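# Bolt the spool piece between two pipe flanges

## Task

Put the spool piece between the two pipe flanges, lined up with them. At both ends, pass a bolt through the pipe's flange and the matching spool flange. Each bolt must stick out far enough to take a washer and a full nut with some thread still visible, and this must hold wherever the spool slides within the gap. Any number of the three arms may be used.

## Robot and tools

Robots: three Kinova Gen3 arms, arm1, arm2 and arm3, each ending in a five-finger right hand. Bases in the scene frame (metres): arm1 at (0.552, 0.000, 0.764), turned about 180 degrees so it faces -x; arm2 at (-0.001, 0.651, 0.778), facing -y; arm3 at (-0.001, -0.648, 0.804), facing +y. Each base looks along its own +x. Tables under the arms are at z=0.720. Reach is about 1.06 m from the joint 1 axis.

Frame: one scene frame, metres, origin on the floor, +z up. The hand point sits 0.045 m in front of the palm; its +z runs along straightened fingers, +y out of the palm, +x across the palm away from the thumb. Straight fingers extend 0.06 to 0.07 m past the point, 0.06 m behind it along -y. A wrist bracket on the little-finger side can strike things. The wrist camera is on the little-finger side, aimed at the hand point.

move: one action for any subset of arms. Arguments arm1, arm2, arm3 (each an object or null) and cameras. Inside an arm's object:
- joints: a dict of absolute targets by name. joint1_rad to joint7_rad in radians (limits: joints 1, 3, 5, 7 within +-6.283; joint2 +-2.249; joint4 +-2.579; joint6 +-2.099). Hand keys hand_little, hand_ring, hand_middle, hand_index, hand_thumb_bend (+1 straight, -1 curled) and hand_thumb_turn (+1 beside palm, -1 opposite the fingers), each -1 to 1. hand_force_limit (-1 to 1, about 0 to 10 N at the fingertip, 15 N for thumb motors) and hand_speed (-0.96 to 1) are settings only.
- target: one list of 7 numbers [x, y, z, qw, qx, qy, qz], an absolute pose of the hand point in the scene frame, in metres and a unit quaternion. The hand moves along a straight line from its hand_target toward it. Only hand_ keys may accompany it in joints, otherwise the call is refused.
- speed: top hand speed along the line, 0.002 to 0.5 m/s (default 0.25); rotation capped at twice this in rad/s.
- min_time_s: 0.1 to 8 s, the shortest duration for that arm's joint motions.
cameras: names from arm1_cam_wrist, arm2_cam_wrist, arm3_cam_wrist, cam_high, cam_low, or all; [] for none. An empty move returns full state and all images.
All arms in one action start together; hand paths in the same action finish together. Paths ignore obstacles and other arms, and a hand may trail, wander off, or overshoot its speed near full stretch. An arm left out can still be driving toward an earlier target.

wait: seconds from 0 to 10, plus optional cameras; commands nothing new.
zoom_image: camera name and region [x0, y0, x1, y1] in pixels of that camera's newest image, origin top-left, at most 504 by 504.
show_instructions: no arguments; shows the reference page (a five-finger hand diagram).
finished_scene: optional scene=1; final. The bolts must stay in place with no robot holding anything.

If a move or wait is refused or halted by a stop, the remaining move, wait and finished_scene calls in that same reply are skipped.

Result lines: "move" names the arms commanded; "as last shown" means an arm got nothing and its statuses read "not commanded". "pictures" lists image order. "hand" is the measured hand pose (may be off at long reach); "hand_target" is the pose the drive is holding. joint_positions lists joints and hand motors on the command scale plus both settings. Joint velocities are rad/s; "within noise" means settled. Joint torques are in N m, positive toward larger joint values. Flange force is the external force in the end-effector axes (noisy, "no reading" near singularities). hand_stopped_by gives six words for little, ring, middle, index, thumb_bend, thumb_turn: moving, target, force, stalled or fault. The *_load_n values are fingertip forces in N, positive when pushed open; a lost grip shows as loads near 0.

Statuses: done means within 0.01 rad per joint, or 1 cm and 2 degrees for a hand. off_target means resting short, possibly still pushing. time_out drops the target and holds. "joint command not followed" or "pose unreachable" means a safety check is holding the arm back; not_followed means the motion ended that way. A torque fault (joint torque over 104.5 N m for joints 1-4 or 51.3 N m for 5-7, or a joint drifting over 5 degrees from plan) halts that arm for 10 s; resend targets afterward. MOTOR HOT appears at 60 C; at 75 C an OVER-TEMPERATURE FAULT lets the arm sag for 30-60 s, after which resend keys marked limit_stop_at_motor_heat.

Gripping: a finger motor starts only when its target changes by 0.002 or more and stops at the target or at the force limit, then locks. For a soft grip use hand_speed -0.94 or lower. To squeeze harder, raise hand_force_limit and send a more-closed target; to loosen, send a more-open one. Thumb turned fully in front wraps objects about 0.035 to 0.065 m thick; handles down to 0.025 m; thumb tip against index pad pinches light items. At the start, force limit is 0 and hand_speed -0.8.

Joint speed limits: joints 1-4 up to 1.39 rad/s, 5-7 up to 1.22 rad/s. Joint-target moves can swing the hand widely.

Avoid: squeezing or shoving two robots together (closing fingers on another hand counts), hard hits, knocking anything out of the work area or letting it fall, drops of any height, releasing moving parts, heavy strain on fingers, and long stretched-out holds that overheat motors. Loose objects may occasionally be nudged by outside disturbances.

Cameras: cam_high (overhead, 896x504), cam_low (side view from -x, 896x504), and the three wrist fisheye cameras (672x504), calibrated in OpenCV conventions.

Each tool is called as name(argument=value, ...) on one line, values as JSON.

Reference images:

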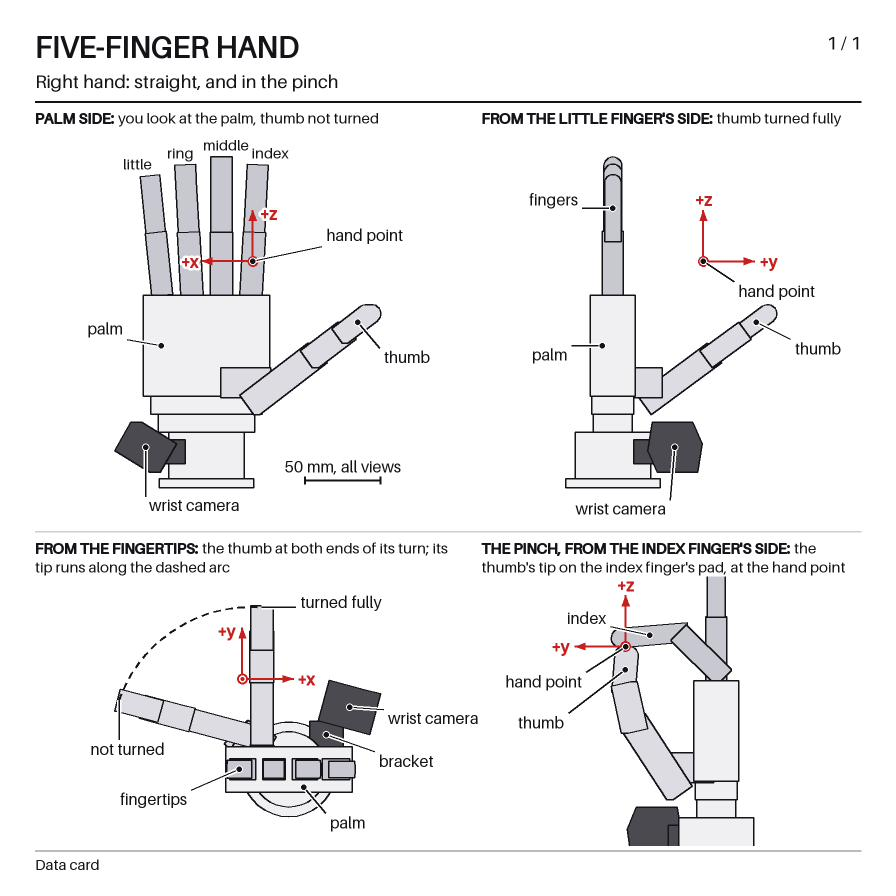

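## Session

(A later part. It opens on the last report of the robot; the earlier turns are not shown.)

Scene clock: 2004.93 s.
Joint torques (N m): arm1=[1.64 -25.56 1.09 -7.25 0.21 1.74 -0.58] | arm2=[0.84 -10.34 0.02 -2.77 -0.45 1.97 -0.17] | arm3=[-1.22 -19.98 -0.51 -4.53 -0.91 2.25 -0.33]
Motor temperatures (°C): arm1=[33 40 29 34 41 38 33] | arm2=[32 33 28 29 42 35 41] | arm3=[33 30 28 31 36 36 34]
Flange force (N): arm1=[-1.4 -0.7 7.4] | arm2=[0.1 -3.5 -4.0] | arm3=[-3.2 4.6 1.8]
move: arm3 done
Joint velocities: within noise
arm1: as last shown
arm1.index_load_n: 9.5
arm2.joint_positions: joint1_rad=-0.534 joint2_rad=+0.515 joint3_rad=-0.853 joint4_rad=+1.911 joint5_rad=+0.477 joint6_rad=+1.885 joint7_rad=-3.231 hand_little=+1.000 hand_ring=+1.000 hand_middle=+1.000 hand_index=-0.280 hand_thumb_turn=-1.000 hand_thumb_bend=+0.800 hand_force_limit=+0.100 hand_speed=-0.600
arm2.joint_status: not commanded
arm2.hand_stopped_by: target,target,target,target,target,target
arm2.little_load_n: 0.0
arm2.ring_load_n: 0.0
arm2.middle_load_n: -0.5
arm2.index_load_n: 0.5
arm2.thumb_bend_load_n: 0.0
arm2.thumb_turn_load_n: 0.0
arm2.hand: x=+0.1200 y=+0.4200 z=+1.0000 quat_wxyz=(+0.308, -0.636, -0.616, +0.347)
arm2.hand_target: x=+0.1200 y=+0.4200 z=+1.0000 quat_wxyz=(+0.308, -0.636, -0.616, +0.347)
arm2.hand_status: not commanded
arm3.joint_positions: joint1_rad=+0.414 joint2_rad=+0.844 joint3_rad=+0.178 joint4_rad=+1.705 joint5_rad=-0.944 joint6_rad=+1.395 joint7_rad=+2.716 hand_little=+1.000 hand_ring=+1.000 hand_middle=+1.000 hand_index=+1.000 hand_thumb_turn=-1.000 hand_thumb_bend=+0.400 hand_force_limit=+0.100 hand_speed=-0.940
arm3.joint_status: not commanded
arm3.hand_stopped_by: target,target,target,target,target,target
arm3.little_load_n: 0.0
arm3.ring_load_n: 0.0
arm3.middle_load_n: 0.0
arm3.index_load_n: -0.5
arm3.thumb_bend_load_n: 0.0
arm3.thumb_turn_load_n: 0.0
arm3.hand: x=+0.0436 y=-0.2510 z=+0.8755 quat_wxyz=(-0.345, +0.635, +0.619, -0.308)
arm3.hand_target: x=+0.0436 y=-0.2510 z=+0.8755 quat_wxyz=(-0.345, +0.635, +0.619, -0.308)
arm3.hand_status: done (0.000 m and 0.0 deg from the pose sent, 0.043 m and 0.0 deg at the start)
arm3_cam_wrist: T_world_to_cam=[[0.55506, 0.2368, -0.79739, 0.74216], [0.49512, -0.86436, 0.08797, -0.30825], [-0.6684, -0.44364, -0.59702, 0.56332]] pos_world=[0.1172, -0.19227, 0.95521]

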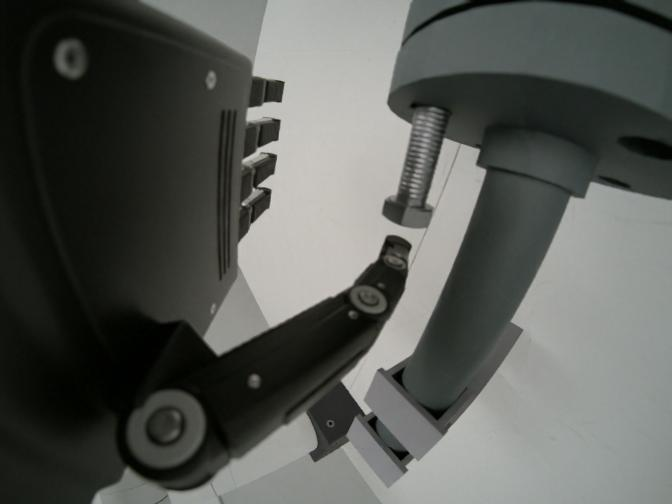

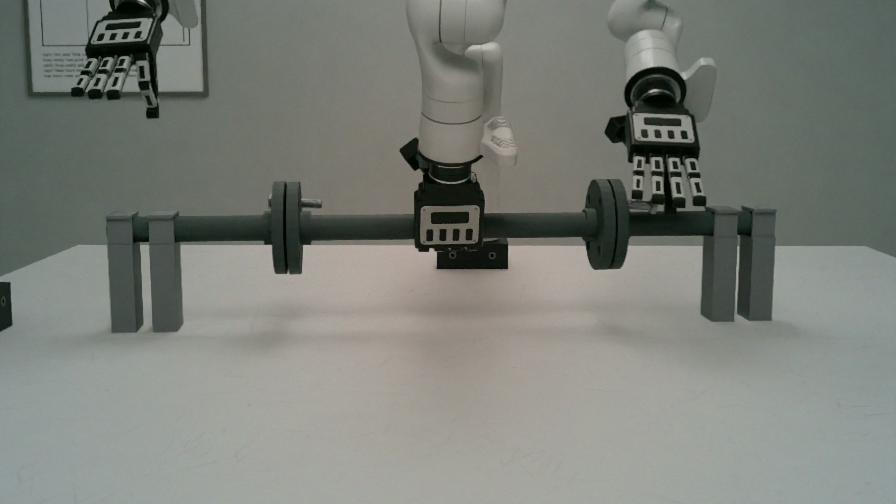

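move(arm3={"target": [0.0426, -0.2400, 0.8755, -0.3446, 0.6349, 0.6189, -0.3085], "speed": 0.02})

move(arm3={"target": [0.0424, -0.2370, 0.8755, -0.3446, 0.6349, 0.6189, -0.3085], "speed": 0.01}, cameras=["arm3_cam_wrist", "cam_low"])

zoom_image(camera="cam_low", region=[580, 150, 700, 250])

zoom_image(camera="arm3_cam_wrist", region=[300, 150, 460, 310])

Scene clock: 2015.23 s.
Joint torques (N m): arm1=[1.56 -25.54 1.09 -7.25 0.17 1.7 -0.63] | arm2=[0.66 -10.32 0.04 -2.83 -0.45 1.97 -0.12] | arm3=[-1.27 -20.44 -0.59 -4.74 -1.06 2.12 -0.34]
Motor temperatures (°C): arm1=[33 40 29 34 41 38 33] | arm2=[32 33 28 29 42 35 41] | arm3=[33 30 28 31 36 36 34]
Flange force (N): arm1=[-1.2 -0.6 7.3] | arm2=[0.0 -3.8 -3.6] | arm3=[-3.2 4.9 1.5]
move: arm3 done
Joint velocities: within noise
arm1, arm2: as last shown
arm1.little_load_n: 6.5
arm1.thumb_bend_load_n: 11.0
arm2.middle_load_n: 0.0
arm2.index_load_n: 0.0
arm3.joint_positions: joint1_rad=+0.404 joint2_rad=+0.856 joint3_rad=+0.176 joint4_rad=+1.672 joint5_rad=-0.951 joint6_rad=+1.402 joint7_rad=+2.693 hand_little=+1.000 hand_ring=+1.000 hand_middle=+1.000 hand_index=+1.000 hand_thumb_turn=-1.000 hand_thumb_bend=+0.400 hand_force_limit=+0.100 hand_speed=-0.940
arm3.joint_status: not commanded
arm3.hand_stopped_by: target,target,target,target,target,target
arm3.little_load_n: 0.0
arm3.ring_load_n: 0.0
arm3.middle_load_n: 0.0
arm3.index_load_n: 0.0
arm3.thumb_bend_load_n: 0.0
arm3.thumb_turn_load_n: 0.5
arm3.hand: x=+0.0426 y=-0.2400 z=+0.8755 quat_wxyz=(-0.345, +0.635, +0.619, -0.308)
arm3.hand_target: x=+0.0426 y=-0.2400 z=+0.8755 quat_wxyz=(-0.345, +0.635, +0.619, -0.308)
arm3.hand_status: done (0.000 m and 0.0 deg from the pose sent, 0.011 m and 0.0 deg at the start)
pictures: none

Scene clock: 2016.20 s.
Joint torques (N m): arm1=[1.6 -25.59 1.09 -7.24 0.15 1.7 -0.62] | arm2=[0.78 -10.33 0.12 -2.71 -0.49 1.98 -0.14] | arm3=[-1.21 -20.5 -0.58 -4.84 -1.03 2.17 -0.33]
Motor temperatures (°C): arm1=[33 40 29 34 41 38 33] | arm2=[32 33 28 29 42 35 41] | arm3=[33 30 28 31 36 36 34]
Flange force (N): arm1=[-1.2 -0.9 7.2] | arm2=[-0.1 -3.5 -4.1] | arm3=[-3.3 4.7 1.8]
move: arm3 done
Joint velocities: within noise
arm1.joint_positions: joint1_rad=-0.060 joint2_rad=+1.029 joint3_rad=+0.165 joint4_rad=+1.103 joint5_rad=-0.097 joint6_rad=+1.460 joint7_rad=+0.184 hand_little=-0.642 hand_ring=-0.623 hand_middle=-0.623 hand_index=-0.622 hand_thumb_turn=-1.000 hand_thumb_bend=+0.426 hand_force_limit=+0.500 hand_speed=-0.800
arm1.joint_status: not commanded
arm1.hand_stopped_by: force,force,force,force,force,target
arm1.little_load_n: 7.0
arm1.ring_load_n: 8.0
arm1.middle_load_n: 7.5
arm1.index_load_n: 9.5
arm1.thumb_bend_load_n: 11.0
arm1.thumb_turn_load_n: 0.0
arm1.hand: x=+0.1191 y=+0.0124 z=+0.8373 quat_wxyz=(-0.154, -0.656, -0.721, -0.160)
arm1.hand_target: x=+0.1191 y=+0.0124 z=+0.8373 quat_wxyz=(-0.154, -0.656, -0.721, -0.160)
arm1.hand_status: not commanded
arm2: as last shown
arm2.little_load_n: -0.5
arm2.ring_load_n: -0.5
arm3.joint_positions: joint1_rad=+0.402 joint2_rad=+0.859 joint3_rad=+0.175 joint4_rad=+1.663 joint5_rad=-0.952 joint6_rad=+1.404 joint7_rad=+2.686 hand_little=+1.000 hand_ring=+1.000 hand_middle=+1.000 hand_index=+1.000 hand_thumb_turn=-1.000 hand_thumb_bend=+0.400 hand_force_limit=+0.100 hand_speed=-0.940
arm3.joint_status: not commanded
arm3.hand_stopped_by: target,target,target,target,target,target
arm3.little_load_n: 0.0
arm3.ring_load_n: 0.0
arm3.middle_load_n: 0.5
arm3.index_load_n: 0.0
arm3.thumb_bend_load_n: 0.0
arm3.thumb_turn_load_n: 0.0
arm3.hand: x=+0.0424 y=-0.2370 z=+0.8755 quat_wxyz=(-0.345, +0.635, +0.619, -0.309)
arm3.hand_target: x=+0.0424 y=-0.2370 z=+0.8755 quat_wxyz=(-0.345, +0.635, +0.619, -0.309)
arm3.hand_status: done (0.000 m and 0.0 deg from the pose sent, 0.003 m and 0.0 deg at the start)
arm3_cam_wrist: T_world_to_cam=[[0.55502, 0.23684, -0.79741, 0.73954], [0.49521, -0.86431, 0.08798, -0.29556], [-0.66837, -0.44372, -0.59699, 0.56868]] pos_world=[0.116, -0.17827, 0.95521]

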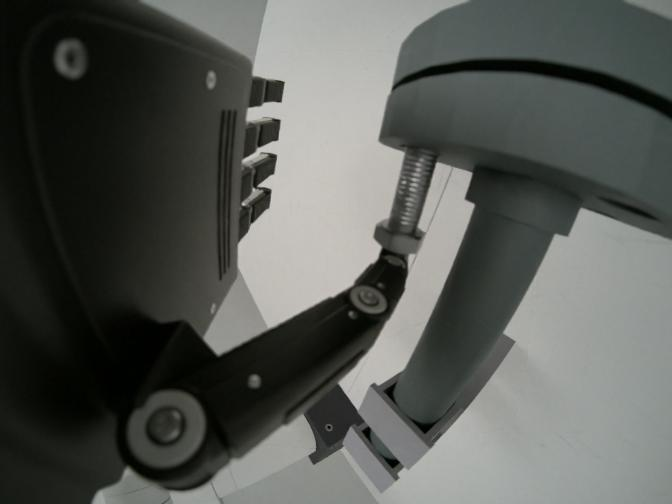

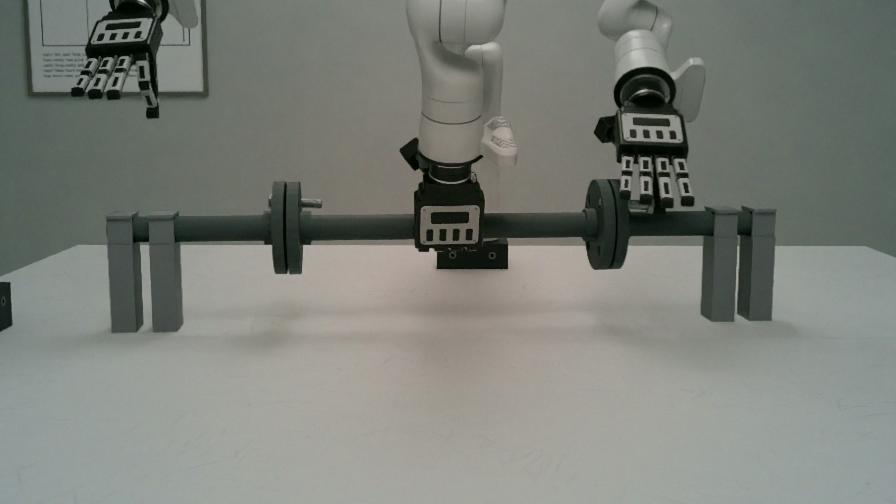

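Scaled by 4.200 from the camera's image (finer frame: 1280x720).

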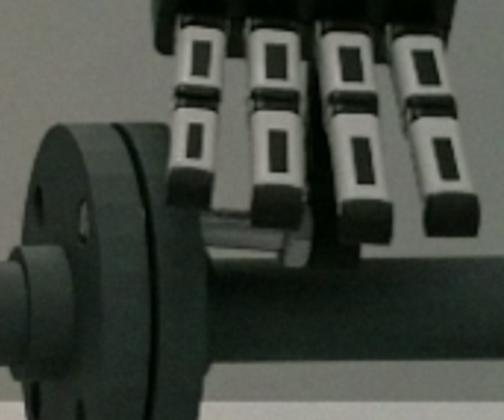

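Scaled by 3.150 from the camera's image (finer frame: 960x720).

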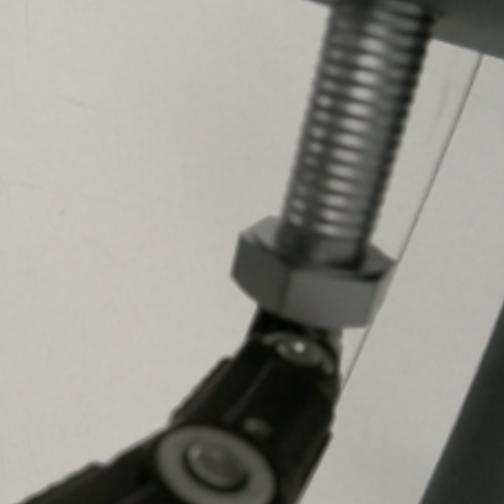

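move(arm3={"target": [0.0420, -0.2320, 0.8755, -0.3446, 0.6349, 0.6189, -0.3085], "speed": 0.01})

move(arm3={"target": [0.0416, -0.2270, 0.8755, -0.3446, 0.6349, 0.6189, -0.3085], "speed": 0.01}, cameras=["arm3_cam_wrist", "cam_low"])

zoom_image(camera="cam_low", region=[580, 150, 700, 250])

zoom_image(camera="arm3_cam_wrist", region=[300, 150, 460, 310])

Scene clock: 2026.47 s.
Joint torques (N m): arm1=[1.56 -25.67 1.07 -7.25 0.15 1.75 -0.59] | arm2=[0.7 -10.31 0.06 -2.72 -0.46 1.95 -0.15] | arm3=[-1.22 -20.69 -0.56 -4.9 -1.06 2.16 -0.35]
Motor temperatures (°C): arm1=[33 40 29 34 41 38 33] | arm2=[32 33 28 29 42 35 41] | arm3=[33 30 28 31 36 36 34]
Flange force (N): arm1=[-1.2 -0.9 7.4] | arm2=[-0.2 -3.8 -4.0] | arm3=[-3.3 4.8 1.8]
move: arm3 done
Joint velocities: within noise
arm1, arm2: as last shown
arm1.index_load_n: 10.0
arm1.thumb_turn_load_n: 0.5
arm2.ring_load_n: 0.0
arm3.joint_positions: joint1_rad=+0.397 joint2_rad=+0.864 joint3_rad=+0.174 joint4_rad=+1.648 joint5_rad=-0.955 joint6_rad=+1.407 joint7_rad=+2.675 hand_little=+1.000 hand_ring=+1.000 hand_middle=+1.000 hand_index=+1.000 hand_thumb_turn=-1.000 hand_thumb_bend=+0.400 hand_force_limit=+0.100 hand_speed=-0.940
arm3.joint_status: not commanded
arm3.hand_stopped_by: target,target,target,target,target,target
arm3.little_load_n: 0.0
arm3.ring_load_n: 0.0
arm3.middle_load_n: 0.0
arm3.index_load_n: 0.0
arm3.thumb_bend_load_n: 0.0
arm3.thumb_turn_load_n: 0.5
arm3.hand: x=+0.0420 y=-0.2320 z=+0.8755 quat_wxyz=(-0.345, +0.635, +0.619, -0.308)
arm3.hand_target: x=+0.0420 y=-0.2320 z=+0.8755 quat_wxyz=(-0.345, +0.635, +0.619, -0.308)
arm3.hand_status: done (0.000 m and 0.0 deg from the pose sent, 0.005 m and 0.0 deg at the start)
pictures: none

Scene clock: 2027.47 s.
Joint torques (N m): arm1=[1.57 -25.67 1.08 -7.26 0.14 1.75 -0.6] | arm2=[0.74 -10.37 0.03 -2.62 -0.51 1.96 -0.19] | arm3=[-1.24 -20.79 -0.58 -4.95 -1.09 2.19 -0.31]
Motor temperatures (°C): arm1=[33 40 29 34 41 38 33] | arm2=[32 33 28 29 42 35 41] | arm3=[33 30 28 31 36 36 34]
Flange force (N): arm1=[-1.2 -0.9 7.4] | arm2=[-0.5 -3.5 -4.3] | arm3=[-3.1 4.7 1.7]
move: arm3 done
Joint velocities: within noise
arm1, arm2: as last shown
arm1.little_load_n: 6.5
arm1.index_load_n: 9.5
arm1.thumb_bend_load_n: 10.5
arm1.thumb_turn_load_n: 0.0
arm2.little_load_n: 0.0
arm3.joint_positions: joint1_rad=+0.393 joint2_rad=+0.870 joint3_rad=+0.173 joint4_rad=+1.632 joint5_rad=-0.958 joint6_rad=+1.410 joint7_rad=+2.665 hand_little=+1.000 hand_ring=+1.000 hand_middle=+1.000 hand_index=+1.000 hand_thumb_turn=-1.000 hand_thumb_bend=+0.400 hand_force_limit=+0.100 hand_speed=-0.940
arm3.joint_status: not commanded
arm3.hand_stopped_by: target,target,target,target,target,target
arm3.little_load_n: 0.0
arm3.ring_load_n: 0.0
arm3.middle_load_n: -0.5
arm3.index_load_n: 0.0
arm3.thumb_bend_load_n: 0.0
arm3.thumb_turn_load_n: 0.5
arm3.hand: x=+0.0416 y=-0.2270 z=+0.8755 quat_wxyz=(-0.345, +0.635, +0.619, -0.308)
arm3.hand_target: x=+0.0416 y=-0.2270 z=+0.8755 quat_wxyz=(-0.345, +0.635, +0.619, -0.308)
arm3.hand_status: done (0.000 m and 0.0 deg from the pose sent, 0.005 m and 0.0 deg at the start)
arm3_cam_wrist: T_world_to_cam=[[0.55513, 0.23681, -0.79734, 0.73747], [0.4951, -0.86437, 0.08798, -0.28657], [-0.66836, -0.44361, -0.59708, 0.57276]] pos_world=[0.1153, -0.16827, 0.95521]

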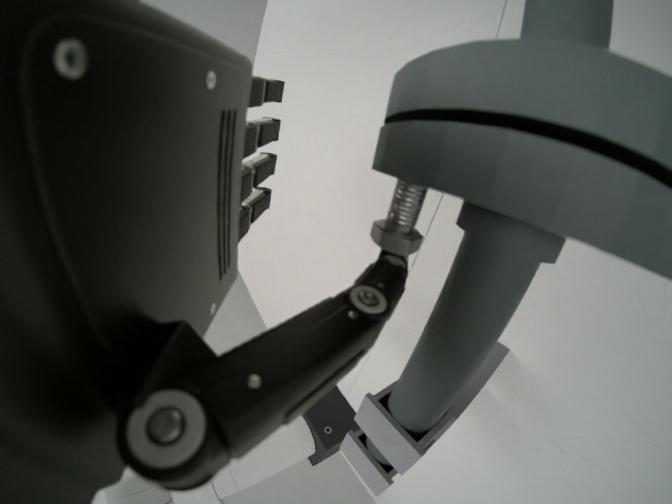

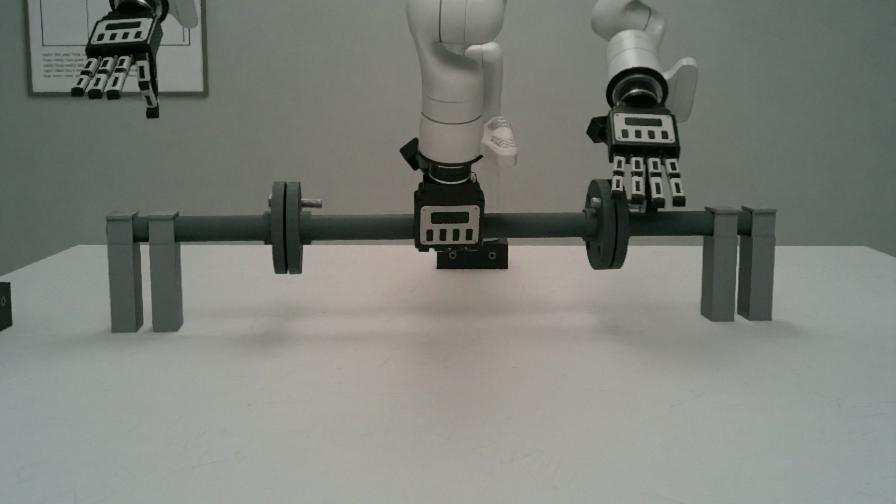

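Scaled by 4.200 from the camera's image (finer frame: 1280x720).

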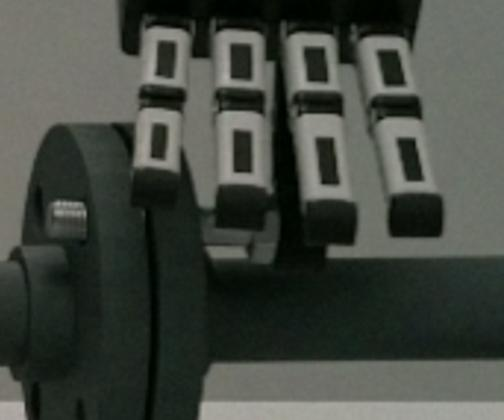

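Scaled by 3.150 from the camera's image (finer frame: 960x720).

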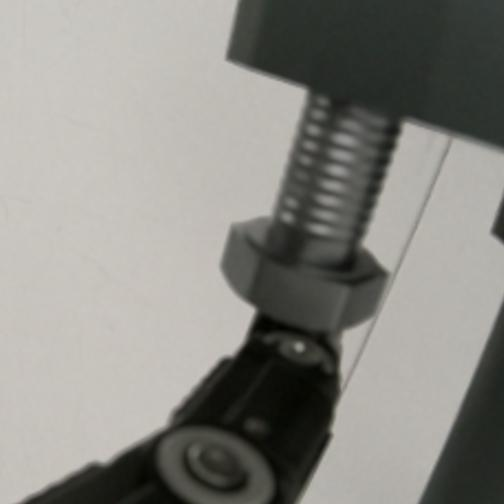

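move(arm3={"target": [0.0409, -0.2180, 0.8755, -0.3446, 0.6349, 0.6189, -0.3085], "speed": 0.01})

move(arm3={"target": [0.0404, -0.2120, 0.8755, -0.3446, 0.6349, 0.6189, -0.3085], "speed": 0.01}, cameras=["arm3_cam_wrist", "cam_low"])

zoom_image(camera="cam_low", region=[580, 150, 700, 250])

zoom_image(camera="arm3_cam_wrist", region=[300, 150, 460, 310])

Scene clock: 2035.00 s.
Joint torques (N m): arm1=[1.58 -25.75 1.03 -7.24 0.09 1.78 -0.6] | arm2=[0.76 -10.36 -0.01 -2.66 -0.46 1.99 -0.13] | arm3=[-1.22 -21 -0.6 -5.02 -1.07 2.08 -0.35]
Motor temperatures (°C): arm1=[33 40 29 34 41 38 33] | arm2=[32 33 28 29 42 35 41] | arm3=[33 30 28 31 36 36 34]
Flange force (N): arm1=[-1.2 -1.1 7.5] | arm2=[-0.2 -3.4 -4.2] | arm3=[-2.9 4.6 1.5]
move: arm3 done
Joint velocities: within noise
arm1, arm2: as last shown
arm1.index_load_n: 10.0
arm1.thumb_bend_load_n: 11.0
arm3.joint_positions: joint1_rad=+0.386 joint2_rad=+0.880 joint3_rad=+0.171 joint4_rad=+1.604 joint5_rad=-0.962 joint6_rad=+1.416 joint7_rad=+2.645 hand_little=+1.000 hand_ring=+1.000 hand_middle=+1.000 hand_index=+1.000 hand_thumb_turn=-1.000 hand_thumb_bend=+0.400 hand_force_limit=+0.100 hand_speed=-0.940
arm3.joint_status: not commanded
arm3.hand_stopped_by: target,target,target,target,target,target
arm3.little_load_n: 0.0
arm3.ring_load_n: 0.0
arm3.middle_load_n: 0.0
arm3.index_load_n: 0.0
arm3.thumb_bend_load_n: 0.5
arm3.thumb_turn_load_n: 0.5
arm3.hand: x=+0.0409 y=-0.2180 z=+0.8755 quat_wxyz=(-0.345, +0.635, +0.619, -0.308)
arm3.hand_target: x=+0.0409 y=-0.2180 z=+0.8755 quat_wxyz=(-0.345, +0.635, +0.619, -0.308)
arm3.hand_status: done (0.000 m and 0.0 deg from the pose sent, 0.009 m and 0.0 deg at the start)
pictures: none

Scene clock: 2036.10 s.
Joint torques (N m): arm1=[1.56 -25.85 0.98 -7.29 0.1 1.78 -0.57] | arm2=[0.75 -10.37 0.05 -2.77 -0.48 2 -0.1] | arm3=[-1.27 -21.22 -0.58 -5.1 -1.1 2.17 -0.28]
Motor temperatures (°C): arm1=[33 40 29 34 41 38 33] | arm2=[32 33 28 29 42 35 41] | arm3=[33 30 28 31 36 36 34]
Flange force (N): arm1=[-1.2 -1.1 7.7] | arm2=[0.1 -3.4 -3.8] | arm3=[-2.8 4.6 1.6]
move: arm3 done
Joint velocities: within noise
arm1, arm2: as last shown
arm1.little_load_n: 7.0
arm1.index_load_n: 9.5
arm3.joint_positions: joint1_rad=+0.381 joint2_rad=+0.887 joint3_rad=+0.169 joint4_rad=+1.585 joint5_rad=-0.965 joint6_rad=+1.420 joint7_rad=+2.632 hand_little=+1.000 hand_ring=+1.000 hand_middle=+1.000 hand_index=+1.000 hand_thumb_turn=-1.000 hand_thumb_bend=+0.400 hand_force_limit=+0.100 hand_speed=-0.940
arm3.joint_status: not commanded
arm3.hand_stopped_by: target,target,target,target,target,target
arm3.little_load_n: 0.0
arm3.ring_load_n: 0.0
arm3.middle_load_n: 0.0
arm3.index_load_n: 0.0
arm3.thumb_bend_load_n: 0.0
arm3.thumb_turn_load_n: 0.0
arm3.hand: x=+0.0404 y=-0.2120 z=+0.8755 quat_wxyz=(-0.345, +0.635, +0.619, -0.308)
arm3.hand_target: x=+0.0404 y=-0.2120 z=+0.8755 quat_wxyz=(-0.345, +0.635, +0.619, -0.308)
arm3.hand_status: done (0.000 m and 0.0 deg from the pose sent, 0.006 m and 0.0 deg at the start)
arm3_cam_wrist: T_world_to_cam=[[0.55513, 0.23681, -0.79734, 0.73459], [0.4951, -0.86437, 0.08798, -0.27301], [-0.66836, -0.44361, -0.59708, 0.57861]] pos_world=[0.1141, -0.15327, 0.95521]

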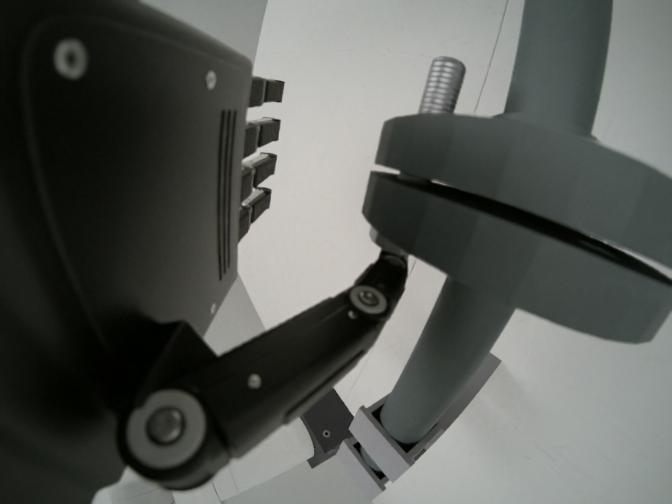

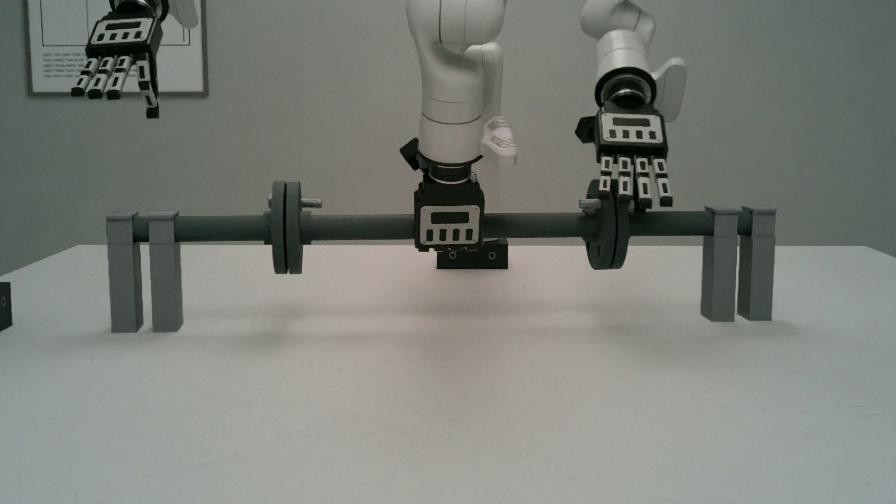

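Scaled by 4.200 from the camera's image (finer frame: 1280x720).

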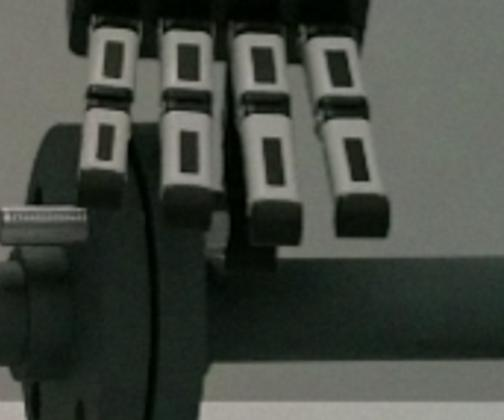

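Scaled by 3.150 from the camera's image (finer frame: 960x720).

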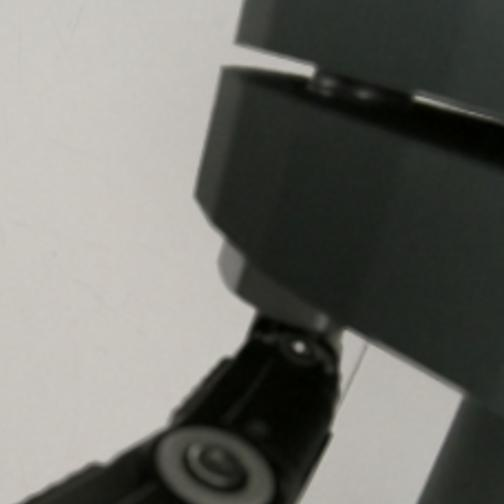

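move(arm3={"target": [0.0402, -0.2090, 0.8755, -0.3446, 0.6349, 0.6189, -0.3085], "speed": 0.01})

move(arm3={"target": [0.0401, -0.2075, 0.8755, -0.3446, 0.6349, 0.6189, -0.3085], "speed": 0.01}, cameras=["arm3_cam_wrist", "cam_low"])

zoom_image(camera="arm3_cam_wrist", region=[300, 150, 460, 310])

Scene clock: 2043.73 s.
Joint torques (N m): arm1=[1.54 -25.82 0.96 -7.29 0.08 1.81 -0.55] | arm2=[0.77 -10.35 0.03 -2.72 -0.5 1.97 -0.15] | arm3=[-1.23 -21.29 -0.64 -5.21 -1.1 2.12 -0.36]
Motor temperatures (°C): arm1=[33 40 29 34 41 38 33] | arm2=[32 33 28 29 42 35 41] | arm3=[33 30 28 31 36 36 34]
Flange force (N): arm1=[-1.2 -1.0 7.7] | arm2=[-0.2 -3.5 -4.0] | arm3=[-3.2 4.5 1.7]
move: arm3 done
Joint velocities: within noise
arm1, arm2: as last shown
arm2.middle_load_n: 0.5
arm3.joint_positions: joint1_rad=+0.379 joint2_rad=+0.891 joint3_rad=+0.169 joint4_rad=+1.575 joint5_rad=-0.966 joint6_rad=+1.422 joint7_rad=+2.625 hand_little=+1.000 hand_ring=+1.000 hand_middle=+1.000 hand_index=+1.000 hand_thumb_turn=-1.000 hand_thumb_bend=+0.400 hand_force_limit=+0.100 hand_speed=-0.940
arm3.joint_status: not commanded
arm3.hand_stopped_by: target,target,target,target,target,target
arm3.little_load_n: 0.0
arm3.ring_load_n: -0.5
arm3.middle_load_n: 0.0
arm3.index_load_n: 0.0
arm3.thumb_bend_load_n: 0.0
arm3.thumb_turn_load_n: 0.0
arm3.hand: x=+0.0402 y=-0.2090 z=+0.8755 quat_wxyz=(-0.345, +0.635, +0.619, -0.308)
arm3.hand_target: x=+0.0402 y=-0.2090 z=+0.8755 quat_wxyz=(-0.345, +0.635, +0.619, -0.308)
arm3.hand_status: done (0.000 m and 0.0 deg from the pose sent, 0.003 m and 0.0 deg at the start)
pictures: none

Scene clock: 2044.70 s.
Joint torques (N m): arm1=[1.62 -25.71 1.07 -7.28 0.15 1.76 -0.57] | arm2=[0.7 -10.4 0.02 -2.62 -0.47 1.97 -0.16] | arm3=[-1.6 -21.41 -1.13 -5.82 -1.66 1.74 -0.18]
Motor temperatures (°C): arm1=[33 40 29 34 41 38 33] | arm2=[32 33 28 29 42 35 41] | arm3=[33 30 28 31 36 36 34]
Flange force (N): arm1=[-1.3 -0.9 7.5] | arm2=[-0.5 -3.4 -4.3] | arm3=[-4.8 4.4 0.3]
move: arm3 done
Joint velocities: within noise
arm1: as last shown
arm2.joint_positions: joint1_rad=-0.534 joint2_rad=+0.515 joint3_rad=-0.853 joint4_rad=+1.911 joint5_rad=+0.477 joint6_rad=+1.885 joint7_rad=-3.231 hand_little=+1.000 hand_ring=+1.000 hand_middle=+1.000 hand_index=-0.280 hand_thumb_turn=-1.000 hand_thumb_bend=+0.800 hand_force_limit=+0.100 hand_speed=-0.600
arm2.joint_status: not commanded
arm2.hand_stopped_by: target,target,target,target,target,target
arm2.little_load_n: 0.0
arm2.ring_load_n: 0.0
arm2.middle_load_n: 0.0
arm2.index_load_n: 0.0
arm2.thumb_bend_load_n: 0.0
arm2.thumb_turn_load_n: 0.0
arm2.hand: x=+0.1200 y=+0.4200 z=+1.0000 quat_wxyz=(+0.308, -0.636, -0.616, +0.347)
arm2.hand_target: x=+0.1200 y=+0.4200 z=+1.0000 quat_wxyz=(+0.308, -0.636, -0.616, +0.347)
arm2.hand_status: not commanded
arm3.joint_positions: joint1_rad=+0.378 joint2_rad=+0.893 joint3_rad=+0.168 joint4_rad=+1.570 joint5_rad=-0.967 joint6_rad=+1.423 joint7_rad=+2.622 hand_little=+1.000 hand_ring=+1.000 hand_middle=+1.000 hand_index=+1.000 hand_thumb_turn=-1.000 hand_thumb_bend=+0.400 hand_force_limit=+0.100 hand_speed=-0.940
arm3.joint_status: not commanded
arm3.hand_stopped_by: target,target,target,target,target,target
arm3.little_load_n: 0.0
arm3.ring_load_n: 0.0
arm3.middle_load_n: 0.0
arm3.index_load_n: 0.0
arm3.thumb_bend_load_n: 0.0
arm3.thumb_turn_load_n: 1.5
arm3.hand: x=+0.0401 y=-0.2075 z=+0.8755 quat_wxyz=(-0.345, +0.635, +0.619, -0.308)
arm3.hand_target: x=+0.0401 y=-0.2075 z=+0.8755 quat_wxyz=(-0.345, +0.635, +0.619, -0.308)
arm3.hand_status: done (0.000 m and 0.0 deg from the pose sent, 0.002 m and 0.0 deg at the start)
arm3_cam_wrist: T_world_to_cam=[[0.5551, 0.23682, -0.79736, 0.73371], [0.49517, -0.86432, 0.08801, -0.26901], [-0.66833, -0.44369, -0.59706, 0.58036]] pos_world=[0.1138, -0.14877, 0.95521]

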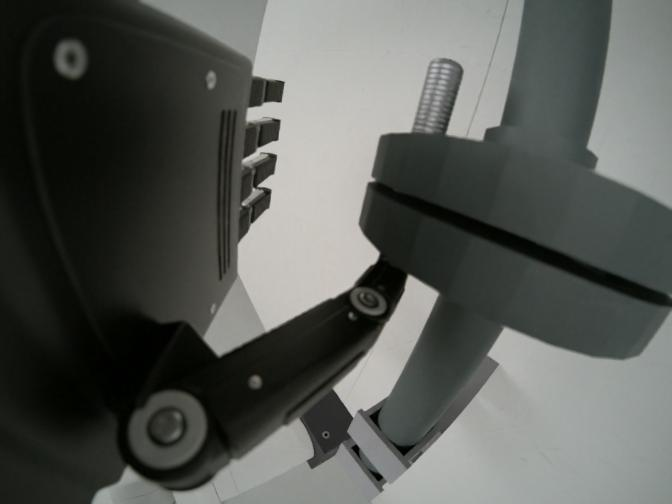

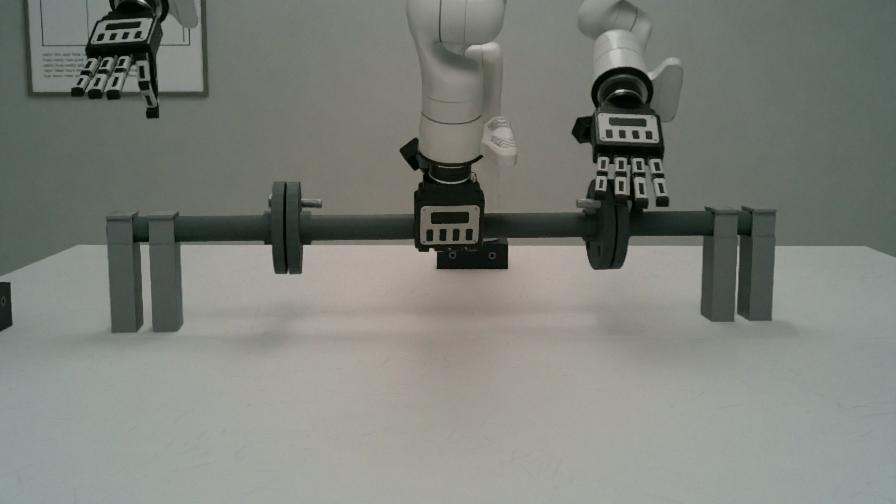

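Scaled by 3.150 from the camera's image (finer frame: 960x720).

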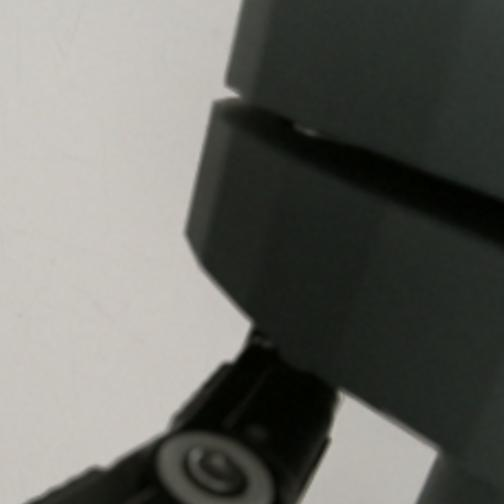

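move(arm3={"target": [0.0430, -0.2450, 0.8760, -0.3446, 0.6349, 0.6189, -0.3085], "speed": 0.04})

move(arm3={"target": [0.1200, -0.2900, 0.9500, -0.3446, 0.6349, 0.6189, -0.3085], "speed": 0.08})

move(arm3={"target": [0.1500, -0.4200, 1.0200, -0.3446, 0.6349, 0.6189, -0.3085], "speed": 0.15}, cameras=["all"])

zoom_image(camera="cam_low", region=[560, 150, 700, 290])

zoom_image(camera="arm1_cam_wrist", region=[84, 0, 588, 504])

Scene clock: 2053.50 s.
Joint torques (N m): arm1=[1.63 -25.86 1.02 -7.26 0.11 1.85 -0.52] | arm2=[0.68 -10.41 0.03 -2.66 -0.5 2 -0.12] | arm3=[-1.27 -20.25 -0.51 -4.61 -0.93 2.2 -0.33]
Motor temperatures (°C): arm1=[33 40 29 34 41 38 33] | arm2=[32 33 28 29 42 35 41] | arm3=[33 30 28 31 36 36 34]
Flange force (N): arm1=[-1.4 -1.2 7.8] | arm2=[-0.4 -3.4 -4.0] | arm3=[-3.0 4.9 1.7]
move: arm3 done
Joint velocities: within noise
arm1, arm2: as last shown
arm1.little_load_n: 6.5
arm1.ring_load_n: 7.5
arm3.joint_positions: joint1_rad=+0.408 joint2_rad=+0.849 joint3_rad=+0.177 joint4_rad=+1.687 joint5_rad=-0.948 joint6_rad=+1.400 joint7_rad=+2.703 hand_little=+1.000 hand_ring=+1.000 hand_middle=+1.000 hand_index=+1.000 hand_thumb_turn=-1.000 hand_thumb_bend=+0.400 hand_force_limit=+0.100 hand_speed=-0.940
arm3.joint_status: not commanded
arm3.hand_stopped_by: target,target,target,target,target,target
arm3.little_load_n: 0.0
arm3.ring_load_n: 0.0
arm3.middle_load_n: 0.0
arm3.index_load_n: 0.0
arm3.thumb_bend_load_n: 0.0
arm3.thumb_turn_load_n: 0.0
arm3.hand: x=+0.0430 y=-0.2450 z=+0.8760 quat_wxyz=(-0.345, +0.635, +0.619, -0.308)
arm3.hand_target: x=+0.0430 y=-0.2450 z=+0.8760 quat_wxyz=(-0.345, +0.635, +0.619, -0.308)
arm3.hand_status: done (0.000 m and 0.0 deg from the pose sent, 0.038 m and 0.0 deg at the start)
pictures: none

Scene clock: 2055.47 s.
Joint torques (N m): arm1=[1.6 -25.87 0.99 -7.32 0.12 1.83 -0.54] | arm2=[0.76 -10.29 0.02 -2.75 -0.44 1.97 -0.18] | arm3=[-1.19 -19.62 -0.06 -5.43 -0.99 2.15 -0.33]
Motor temperatures (°C): arm1=[33 40 29 34 41 38 33] | arm2=[32 33 28 29 42 35 41] | arm3=[33 30 28 31 36 36 34]
Flange force (N): arm1=[-1.3 -1.0 7.9] | arm2=[0.0 -3.7 -3.9] | arm3=[-2.4 5.0 1.6]
move: arm3 done
Joint velocities: within noise
arm1.joint_positions: joint1_rad=-0.060 joint2_rad=+1.029 joint3_rad=+0.165 joint4_rad=+1.103 joint5_rad=-0.097 joint6_rad=+1.460 joint7_rad=+0.184 hand_little=-0.642 hand_ring=-0.623 hand_middle=-0.623 hand_index=-0.622 hand_thumb_turn=-1.000 hand_thumb_bend=+0.426 hand_force_limit=+0.500 hand_speed=-0.800
arm1.joint_status: not commanded
arm1.hand_stopped_by: force,force,force,force,force,target
arm1.little_load_n: 7.0
arm1.ring_load_n: 8.0
arm1.middle_load_n: 7.5
arm1.index_load_n: 10.0
arm1.thumb_bend_load_n: 10.5
arm1.thumb_turn_load_n: 0.0
arm1.hand: x=+0.1191 y=+0.0124 z=+0.8373 quat_wxyz=(-0.154, -0.656, -0.721, -0.160)
arm1.hand_target: x=+0.1191 y=+0.0124 z=+0.8373 quat_wxyz=(-0.154, -0.656, -0.721, -0.160)
arm1.hand_status: not commanded
arm2: as last shown
arm2.little_load_n: -0.5
arm2.middle_load_n: -0.5
arm3.joint_positions: joint1_rad=+0.547 joint2_rad=+0.741 joint3_rad=+0.245 joint4_rad=+1.606 joint5_rad=-0.814 joint6_rad=+1.624 joint7_rad=+2.674 hand_little=+1.000 hand_ring=+1.000 hand_middle=+1.000 hand_index=+1.000 hand_thumb_turn=-1.000 hand_thumb_bend=+0.400 hand_force_limit=+0.100 hand_speed=-0.940
arm3.joint_status: not commanded
arm3.hand_stopped_by: target,target,target,target,target,target
arm3.little_load_n: 0.0
arm3.ring_load_n: 0.0
arm3.middle_load_n: 0.0
arm3.index_load_n: 0.0
arm3.thumb_bend_load_n: 0.0
arm3.thumb_turn_load_n: 0.0
arm3.hand: x=+0.1200 y=-0.2900 z=+0.9500 quat_wxyz=(-0.345, +0.635, +0.619, -0.308)
arm3.hand_target: x=+0.1200 y=-0.2900 z=+0.9500 quat_wxyz=(-0.345, +0.635, +0.619, -0.308)
arm3.hand_status: done (0.000 m and 0.0 deg from the pose sent, 0.116 m and 0.0 deg at the start)
pictures: none

Scene clock: 2057.00 s.
Joint torques (N m): arm1=[1.62 -25.89 1.01 -7.31 0.09 1.82 -0.55] | arm2=[0.69 -10.42 0.04 -2.67 -0.52 1.98 -0.17] | arm3=[-1.21 -16.14 0.27 -5.48 -0.73 2.32 -0.31]
Motor temperatures (°C): arm1=[33 40 29 34 41 38 33] | arm2=[32 33 28 29 42 35 41] | arm3=[33 30 28 31 36 36 34]
Flange force (N): arm1=[-1.3 -1.1 7.8] | arm2=[-0.5 -3.4 -4.1] | arm3=[-2.7 5.8 1.7]
move: arm3 done
Joint velocities: within noise
arm1, arm2: as last shown
arm1.little_load_n: 6.5
arm1.index_load_n: 9.5
arm1.thumb_bend_load_n: 11.0
arm2.little_load_n: 0.0
arm2.middle_load_n: 0.0
arm3.joint_positions: joint1_rad=+0.719 joint2_rad=+0.530 joint3_rad=+0.328 joint4_rad=+1.755 joint5_rad=-0.614 joint6_rad=+1.776 joint7_rad=+2.811 hand_little=+1.000 hand_ring=+1.000 hand_middle=+1.000 hand_index=+1.000 hand_thumb_turn=-1.000 hand_thumb_bend=+0.400 hand_force_limit=+0.100 hand_speed=-0.940
arm3.joint_status: not commanded
arm3.hand_stopped_by: target,target,target,target,target,target
arm3.little_load_n: 0.0
arm3.ring_load_n: 0.0
arm3.middle_load_n: 0.0
arm3.index_load_n: 0.0
arm3.thumb_bend_load_n: 0.0
arm3.thumb_turn_load_n: 0.0
arm3.hand: x=+0.1500 y=-0.4200 z=+1.0200 quat_wxyz=(-0.345, +0.635, +0.619, -0.308)
arm3.hand_target: x=+0.1500 y=-0.4200 z=+1.0200 quat_wxyz=(-0.345, +0.635, +0.619, -0.308)
arm3.hand_status: done (0.000 m and 0.0 deg from the pose sent, 0.151 m and 0.0 deg at the start)
pictures: arm1_cam_wrist, arm2_cam_wrist, arm3_cam_wrist, cam_high, cam_low
arm1_cam_wrist: T_world_to_cam=[[0.83288, 0.3499, 0.42882, -0.46638], [0.03064, -0.80275, 0.59552, -0.4971], [0.55261, -0.48286, -0.67932, 0.62205]] pos_world=[0.05992, 0.0645, 0.91859]
arm2_cam_wrist: T_world_to_cam=[[0.54647, 0.23381, -0.80418, 0.63793], [0.53424, -0.83681, 0.11973, 0.17091], [-0.64495, -0.49505, -0.5822, 0.97688]] pos_world=[0.19013, 0.47746, 1.06129]
arm3_cam_wrist: T_world_to_cam=[[0.55507, 0.23687, -0.79736, 0.83833], [0.49521, -0.86431, 0.08797, -0.51972], [-0.66833, -0.44369, -0.59706, 0.64573]] pos_world=[0.2236, -0.36127, 1.09971]

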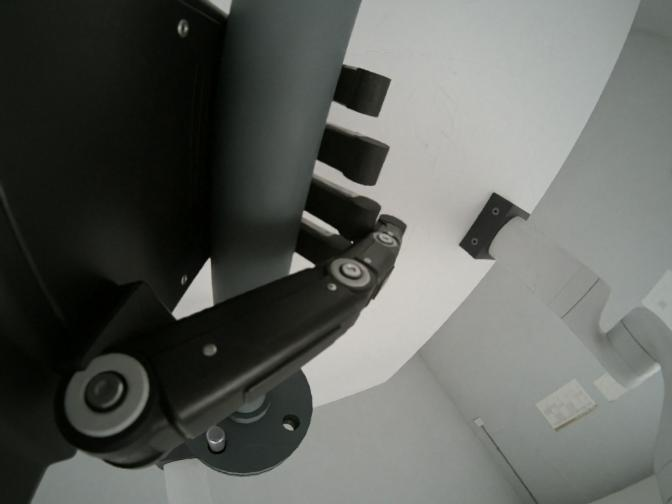

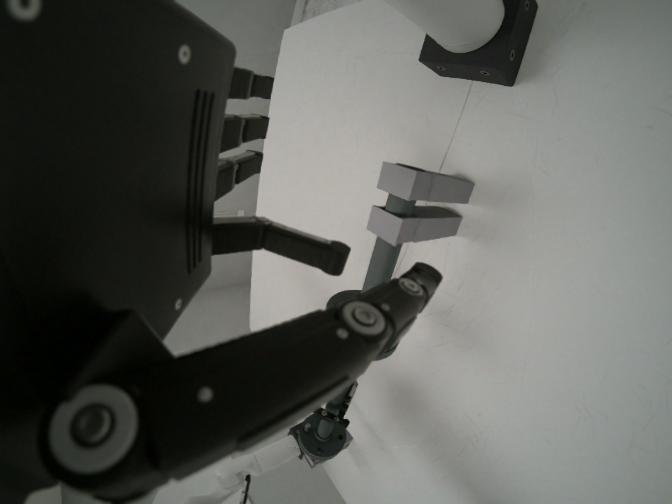

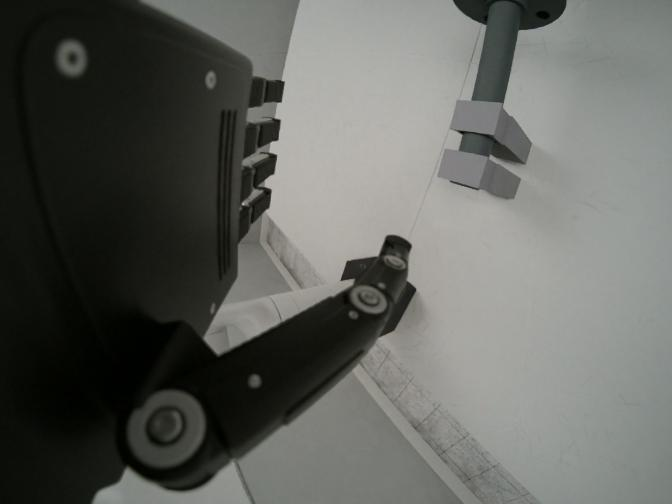

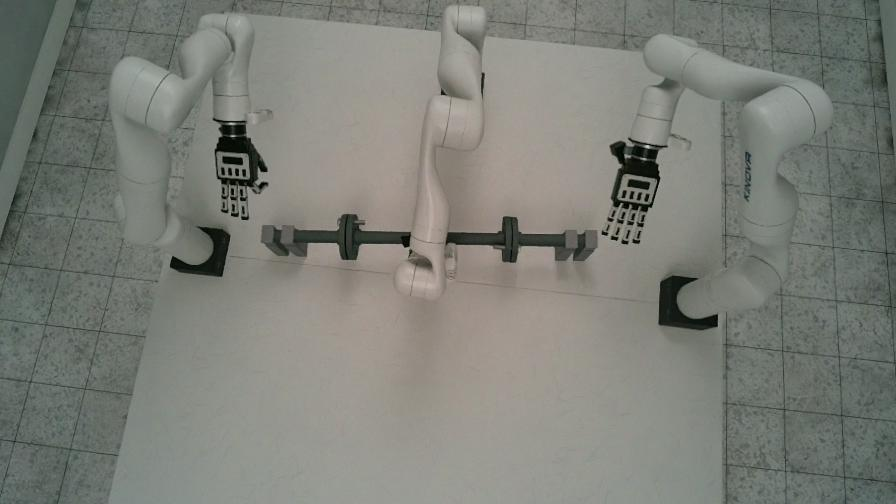

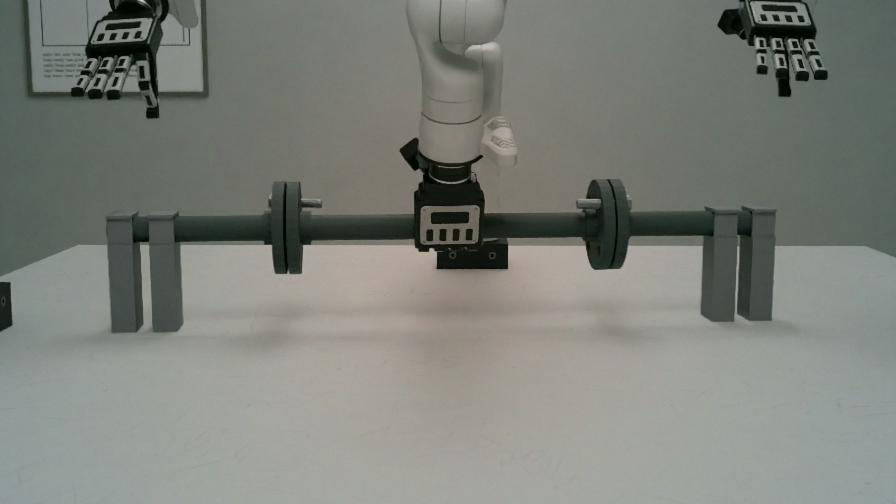

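Scaled by 3.600 from the camera's image (finer frame: 1280x720).

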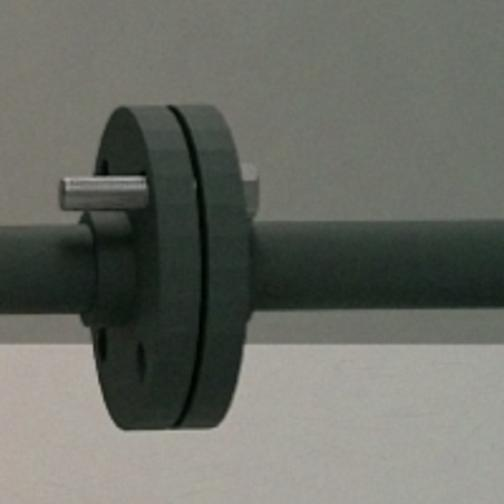

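Scaled by 1.000.

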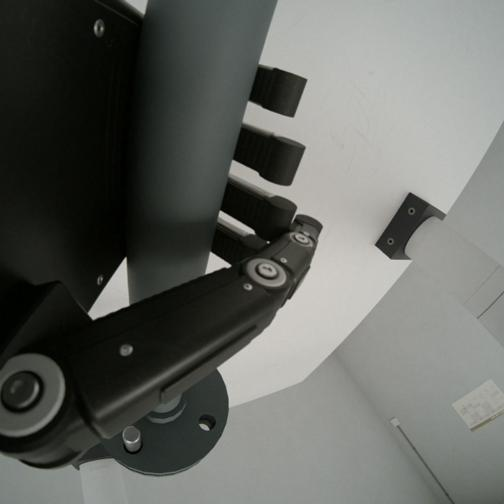

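move(arm1={"target": [0.1191, 0.0124, 0.8363, 0.1536, 0.6559, 0.7215, 0.1602], "speed": 0.01})

move(arm1={"target": [0.1191, 0.0124, 0.8355, 0.1536, 0.6559, 0.7215, 0.1602], "speed": 0.01}, cameras=["cam_low", "arm1_cam_wrist"])

Scene clock: 2071.27 s.
Joint torques (N m): arm1=[1.64 -25.79 1.08 -7.23 0.13 1.77 -0.55] | arm2=[0.67 -10.26 -0.02 -2.66 -0.5 1.96 -0.13] | arm3=[-1.21 -16.05 0.22 -5.41 -0.72 2.29 -0.36]
Motor temperatures (°C): arm1=[33 40 29 34 41 38 33] | arm2=[32 33 28 29 42 35 41] | arm3=[33 30 28 31 36 36 34]
Flange force (N): arm1=[-1.3 -1.2 7.5] | arm2=[-0.4 -3.8 -4.1] | arm3=[-2.7 5.7 1.4]
move: arm1 done
Joint velocities: within noise
arm1.joint_positions: joint1_rad=-0.059 joint2_rad=+1.030 joint3_rad=+0.165 joint4_rad=+1.103 joint5_rad=-0.097 joint6_rad=+1.458 joint7_rad=+0.183 hand_little=-0.642 hand_ring=-0.623 hand_middle=-0.623 hand_index=-0.622 hand_thumb_turn=-1.000 hand_thumb_bend=+0.426 hand_force_limit=+0.500 hand_speed=-0.800
arm1.joint_status: not commanded
arm1.hand_stopped_by: force,force,force,force,force,target
arm1.little_load_n: 7.0
arm1.ring_load_n: 8.0
arm1.middle_load_n: 7.5
arm1.index_load_n: 9.5
arm1.thumb_bend_load_n: 10.5
arm1.thumb_turn_load_n: 0.0
arm1.hand: x=+0.1191 y=+0.0124 z=+0.8363 quat_wxyz=(-0.154, -0.656, -0.721, -0.160)
arm1.hand_target: x=+0.1191 y=+0.0124 z=+0.8363 quat_wxyz=(-0.154, -0.656, -0.721, -0.160)
arm1.hand_status: done (0.000 m and 0.0 deg from the pose sent, 0.001 m and 0.0 deg at the start)
arm2, arm3: as last shown
pictures: none

Scene clock: 2072.23 s.
Joint torques (N m): arm1=[1.67 -24.96 0.85 -6.96 -0.03 1.63 -0.46] | arm2=[0.74 -10.35 0.1 -2.59 -0.43 1.99 -0.11] | arm3=[-1.19 -16.11 0.26 -5.43 -0.76 2.3 -0.35]
Motor temperatures (°C): arm1=[33 40 29 34 41 38 33] | arm2=[32 33 28 29 42 35 41] | arm3=[33 30 28 31 36 36 34]
Flange force (N): arm1=[-1.4 -0.5 6.0] | arm2=[-0.1 -3.4 -4.4] | arm3=[-2.7 5.8 1.5]
move: arm1 done
Joint velocities: within noise
arm1.joint_positions: joint1_rad=-0.059 joint2_rad=+1.031 joint3_rad=+0.165 joint4_rad=+1.104 joint5_rad=-0.097 joint6_rad=+1.456 joint7_rad=+0.183 hand_little=-0.642 hand_ring=-0.623 hand_middle=-0.623 hand_index=-0.622 hand_thumb_turn=-1.000 hand_thumb_bend=+0.426 hand_force_limit=+0.500 hand_speed=-0.800
arm1.joint_status: not commanded
arm1.hand_stopped_by: force,force,force,force,force,target
arm1.little_load_n: 6.5
arm1.ring_load_n: 7.5
arm1.middle_load_n: 7.5
arm1.index_load_n: 9.5
arm1.thumb_bend_load_n: 11.0
arm1.thumb_turn_load_n: 0.0
arm1.hand: x=+0.1191 y=+0.0124 z=+0.8355 quat_wxyz=(-0.154, -0.656, -0.721, -0.160)
arm1.hand_target: x=+0.1191 y=+0.0124 z=+0.8355 quat_wxyz=(-0.154, -0.656, -0.721, -0.160)
arm1.hand_status: done (0.000 m and 0.0 deg from the pose sent, 0.001 m and 0.0 deg at the start)
arm2, arm3: as last shown
arm3.middle_load_n: -0.5
pictures: arm1_cam_wrist, cam_low
arm1_cam_wrist: T_world_to_cam=[[0.83288, 0.3499, 0.42882, -0.46561], [0.03064, -0.80275, 0.59552, -0.49603], [0.55261, -0.48286, -0.67932, 0.62082]] pos_world=[0.05992, 0.0645, 0.91679]

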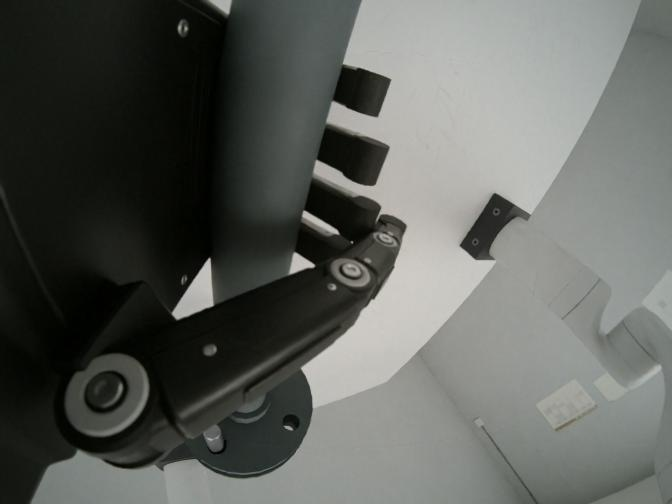

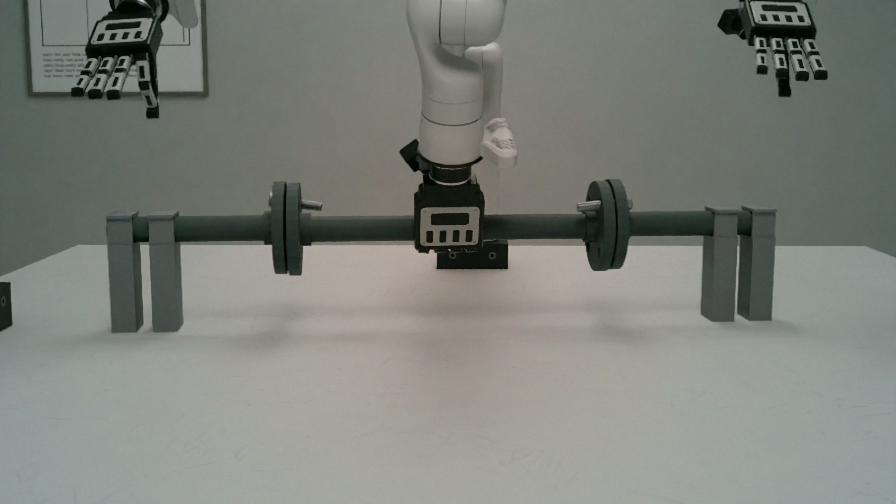

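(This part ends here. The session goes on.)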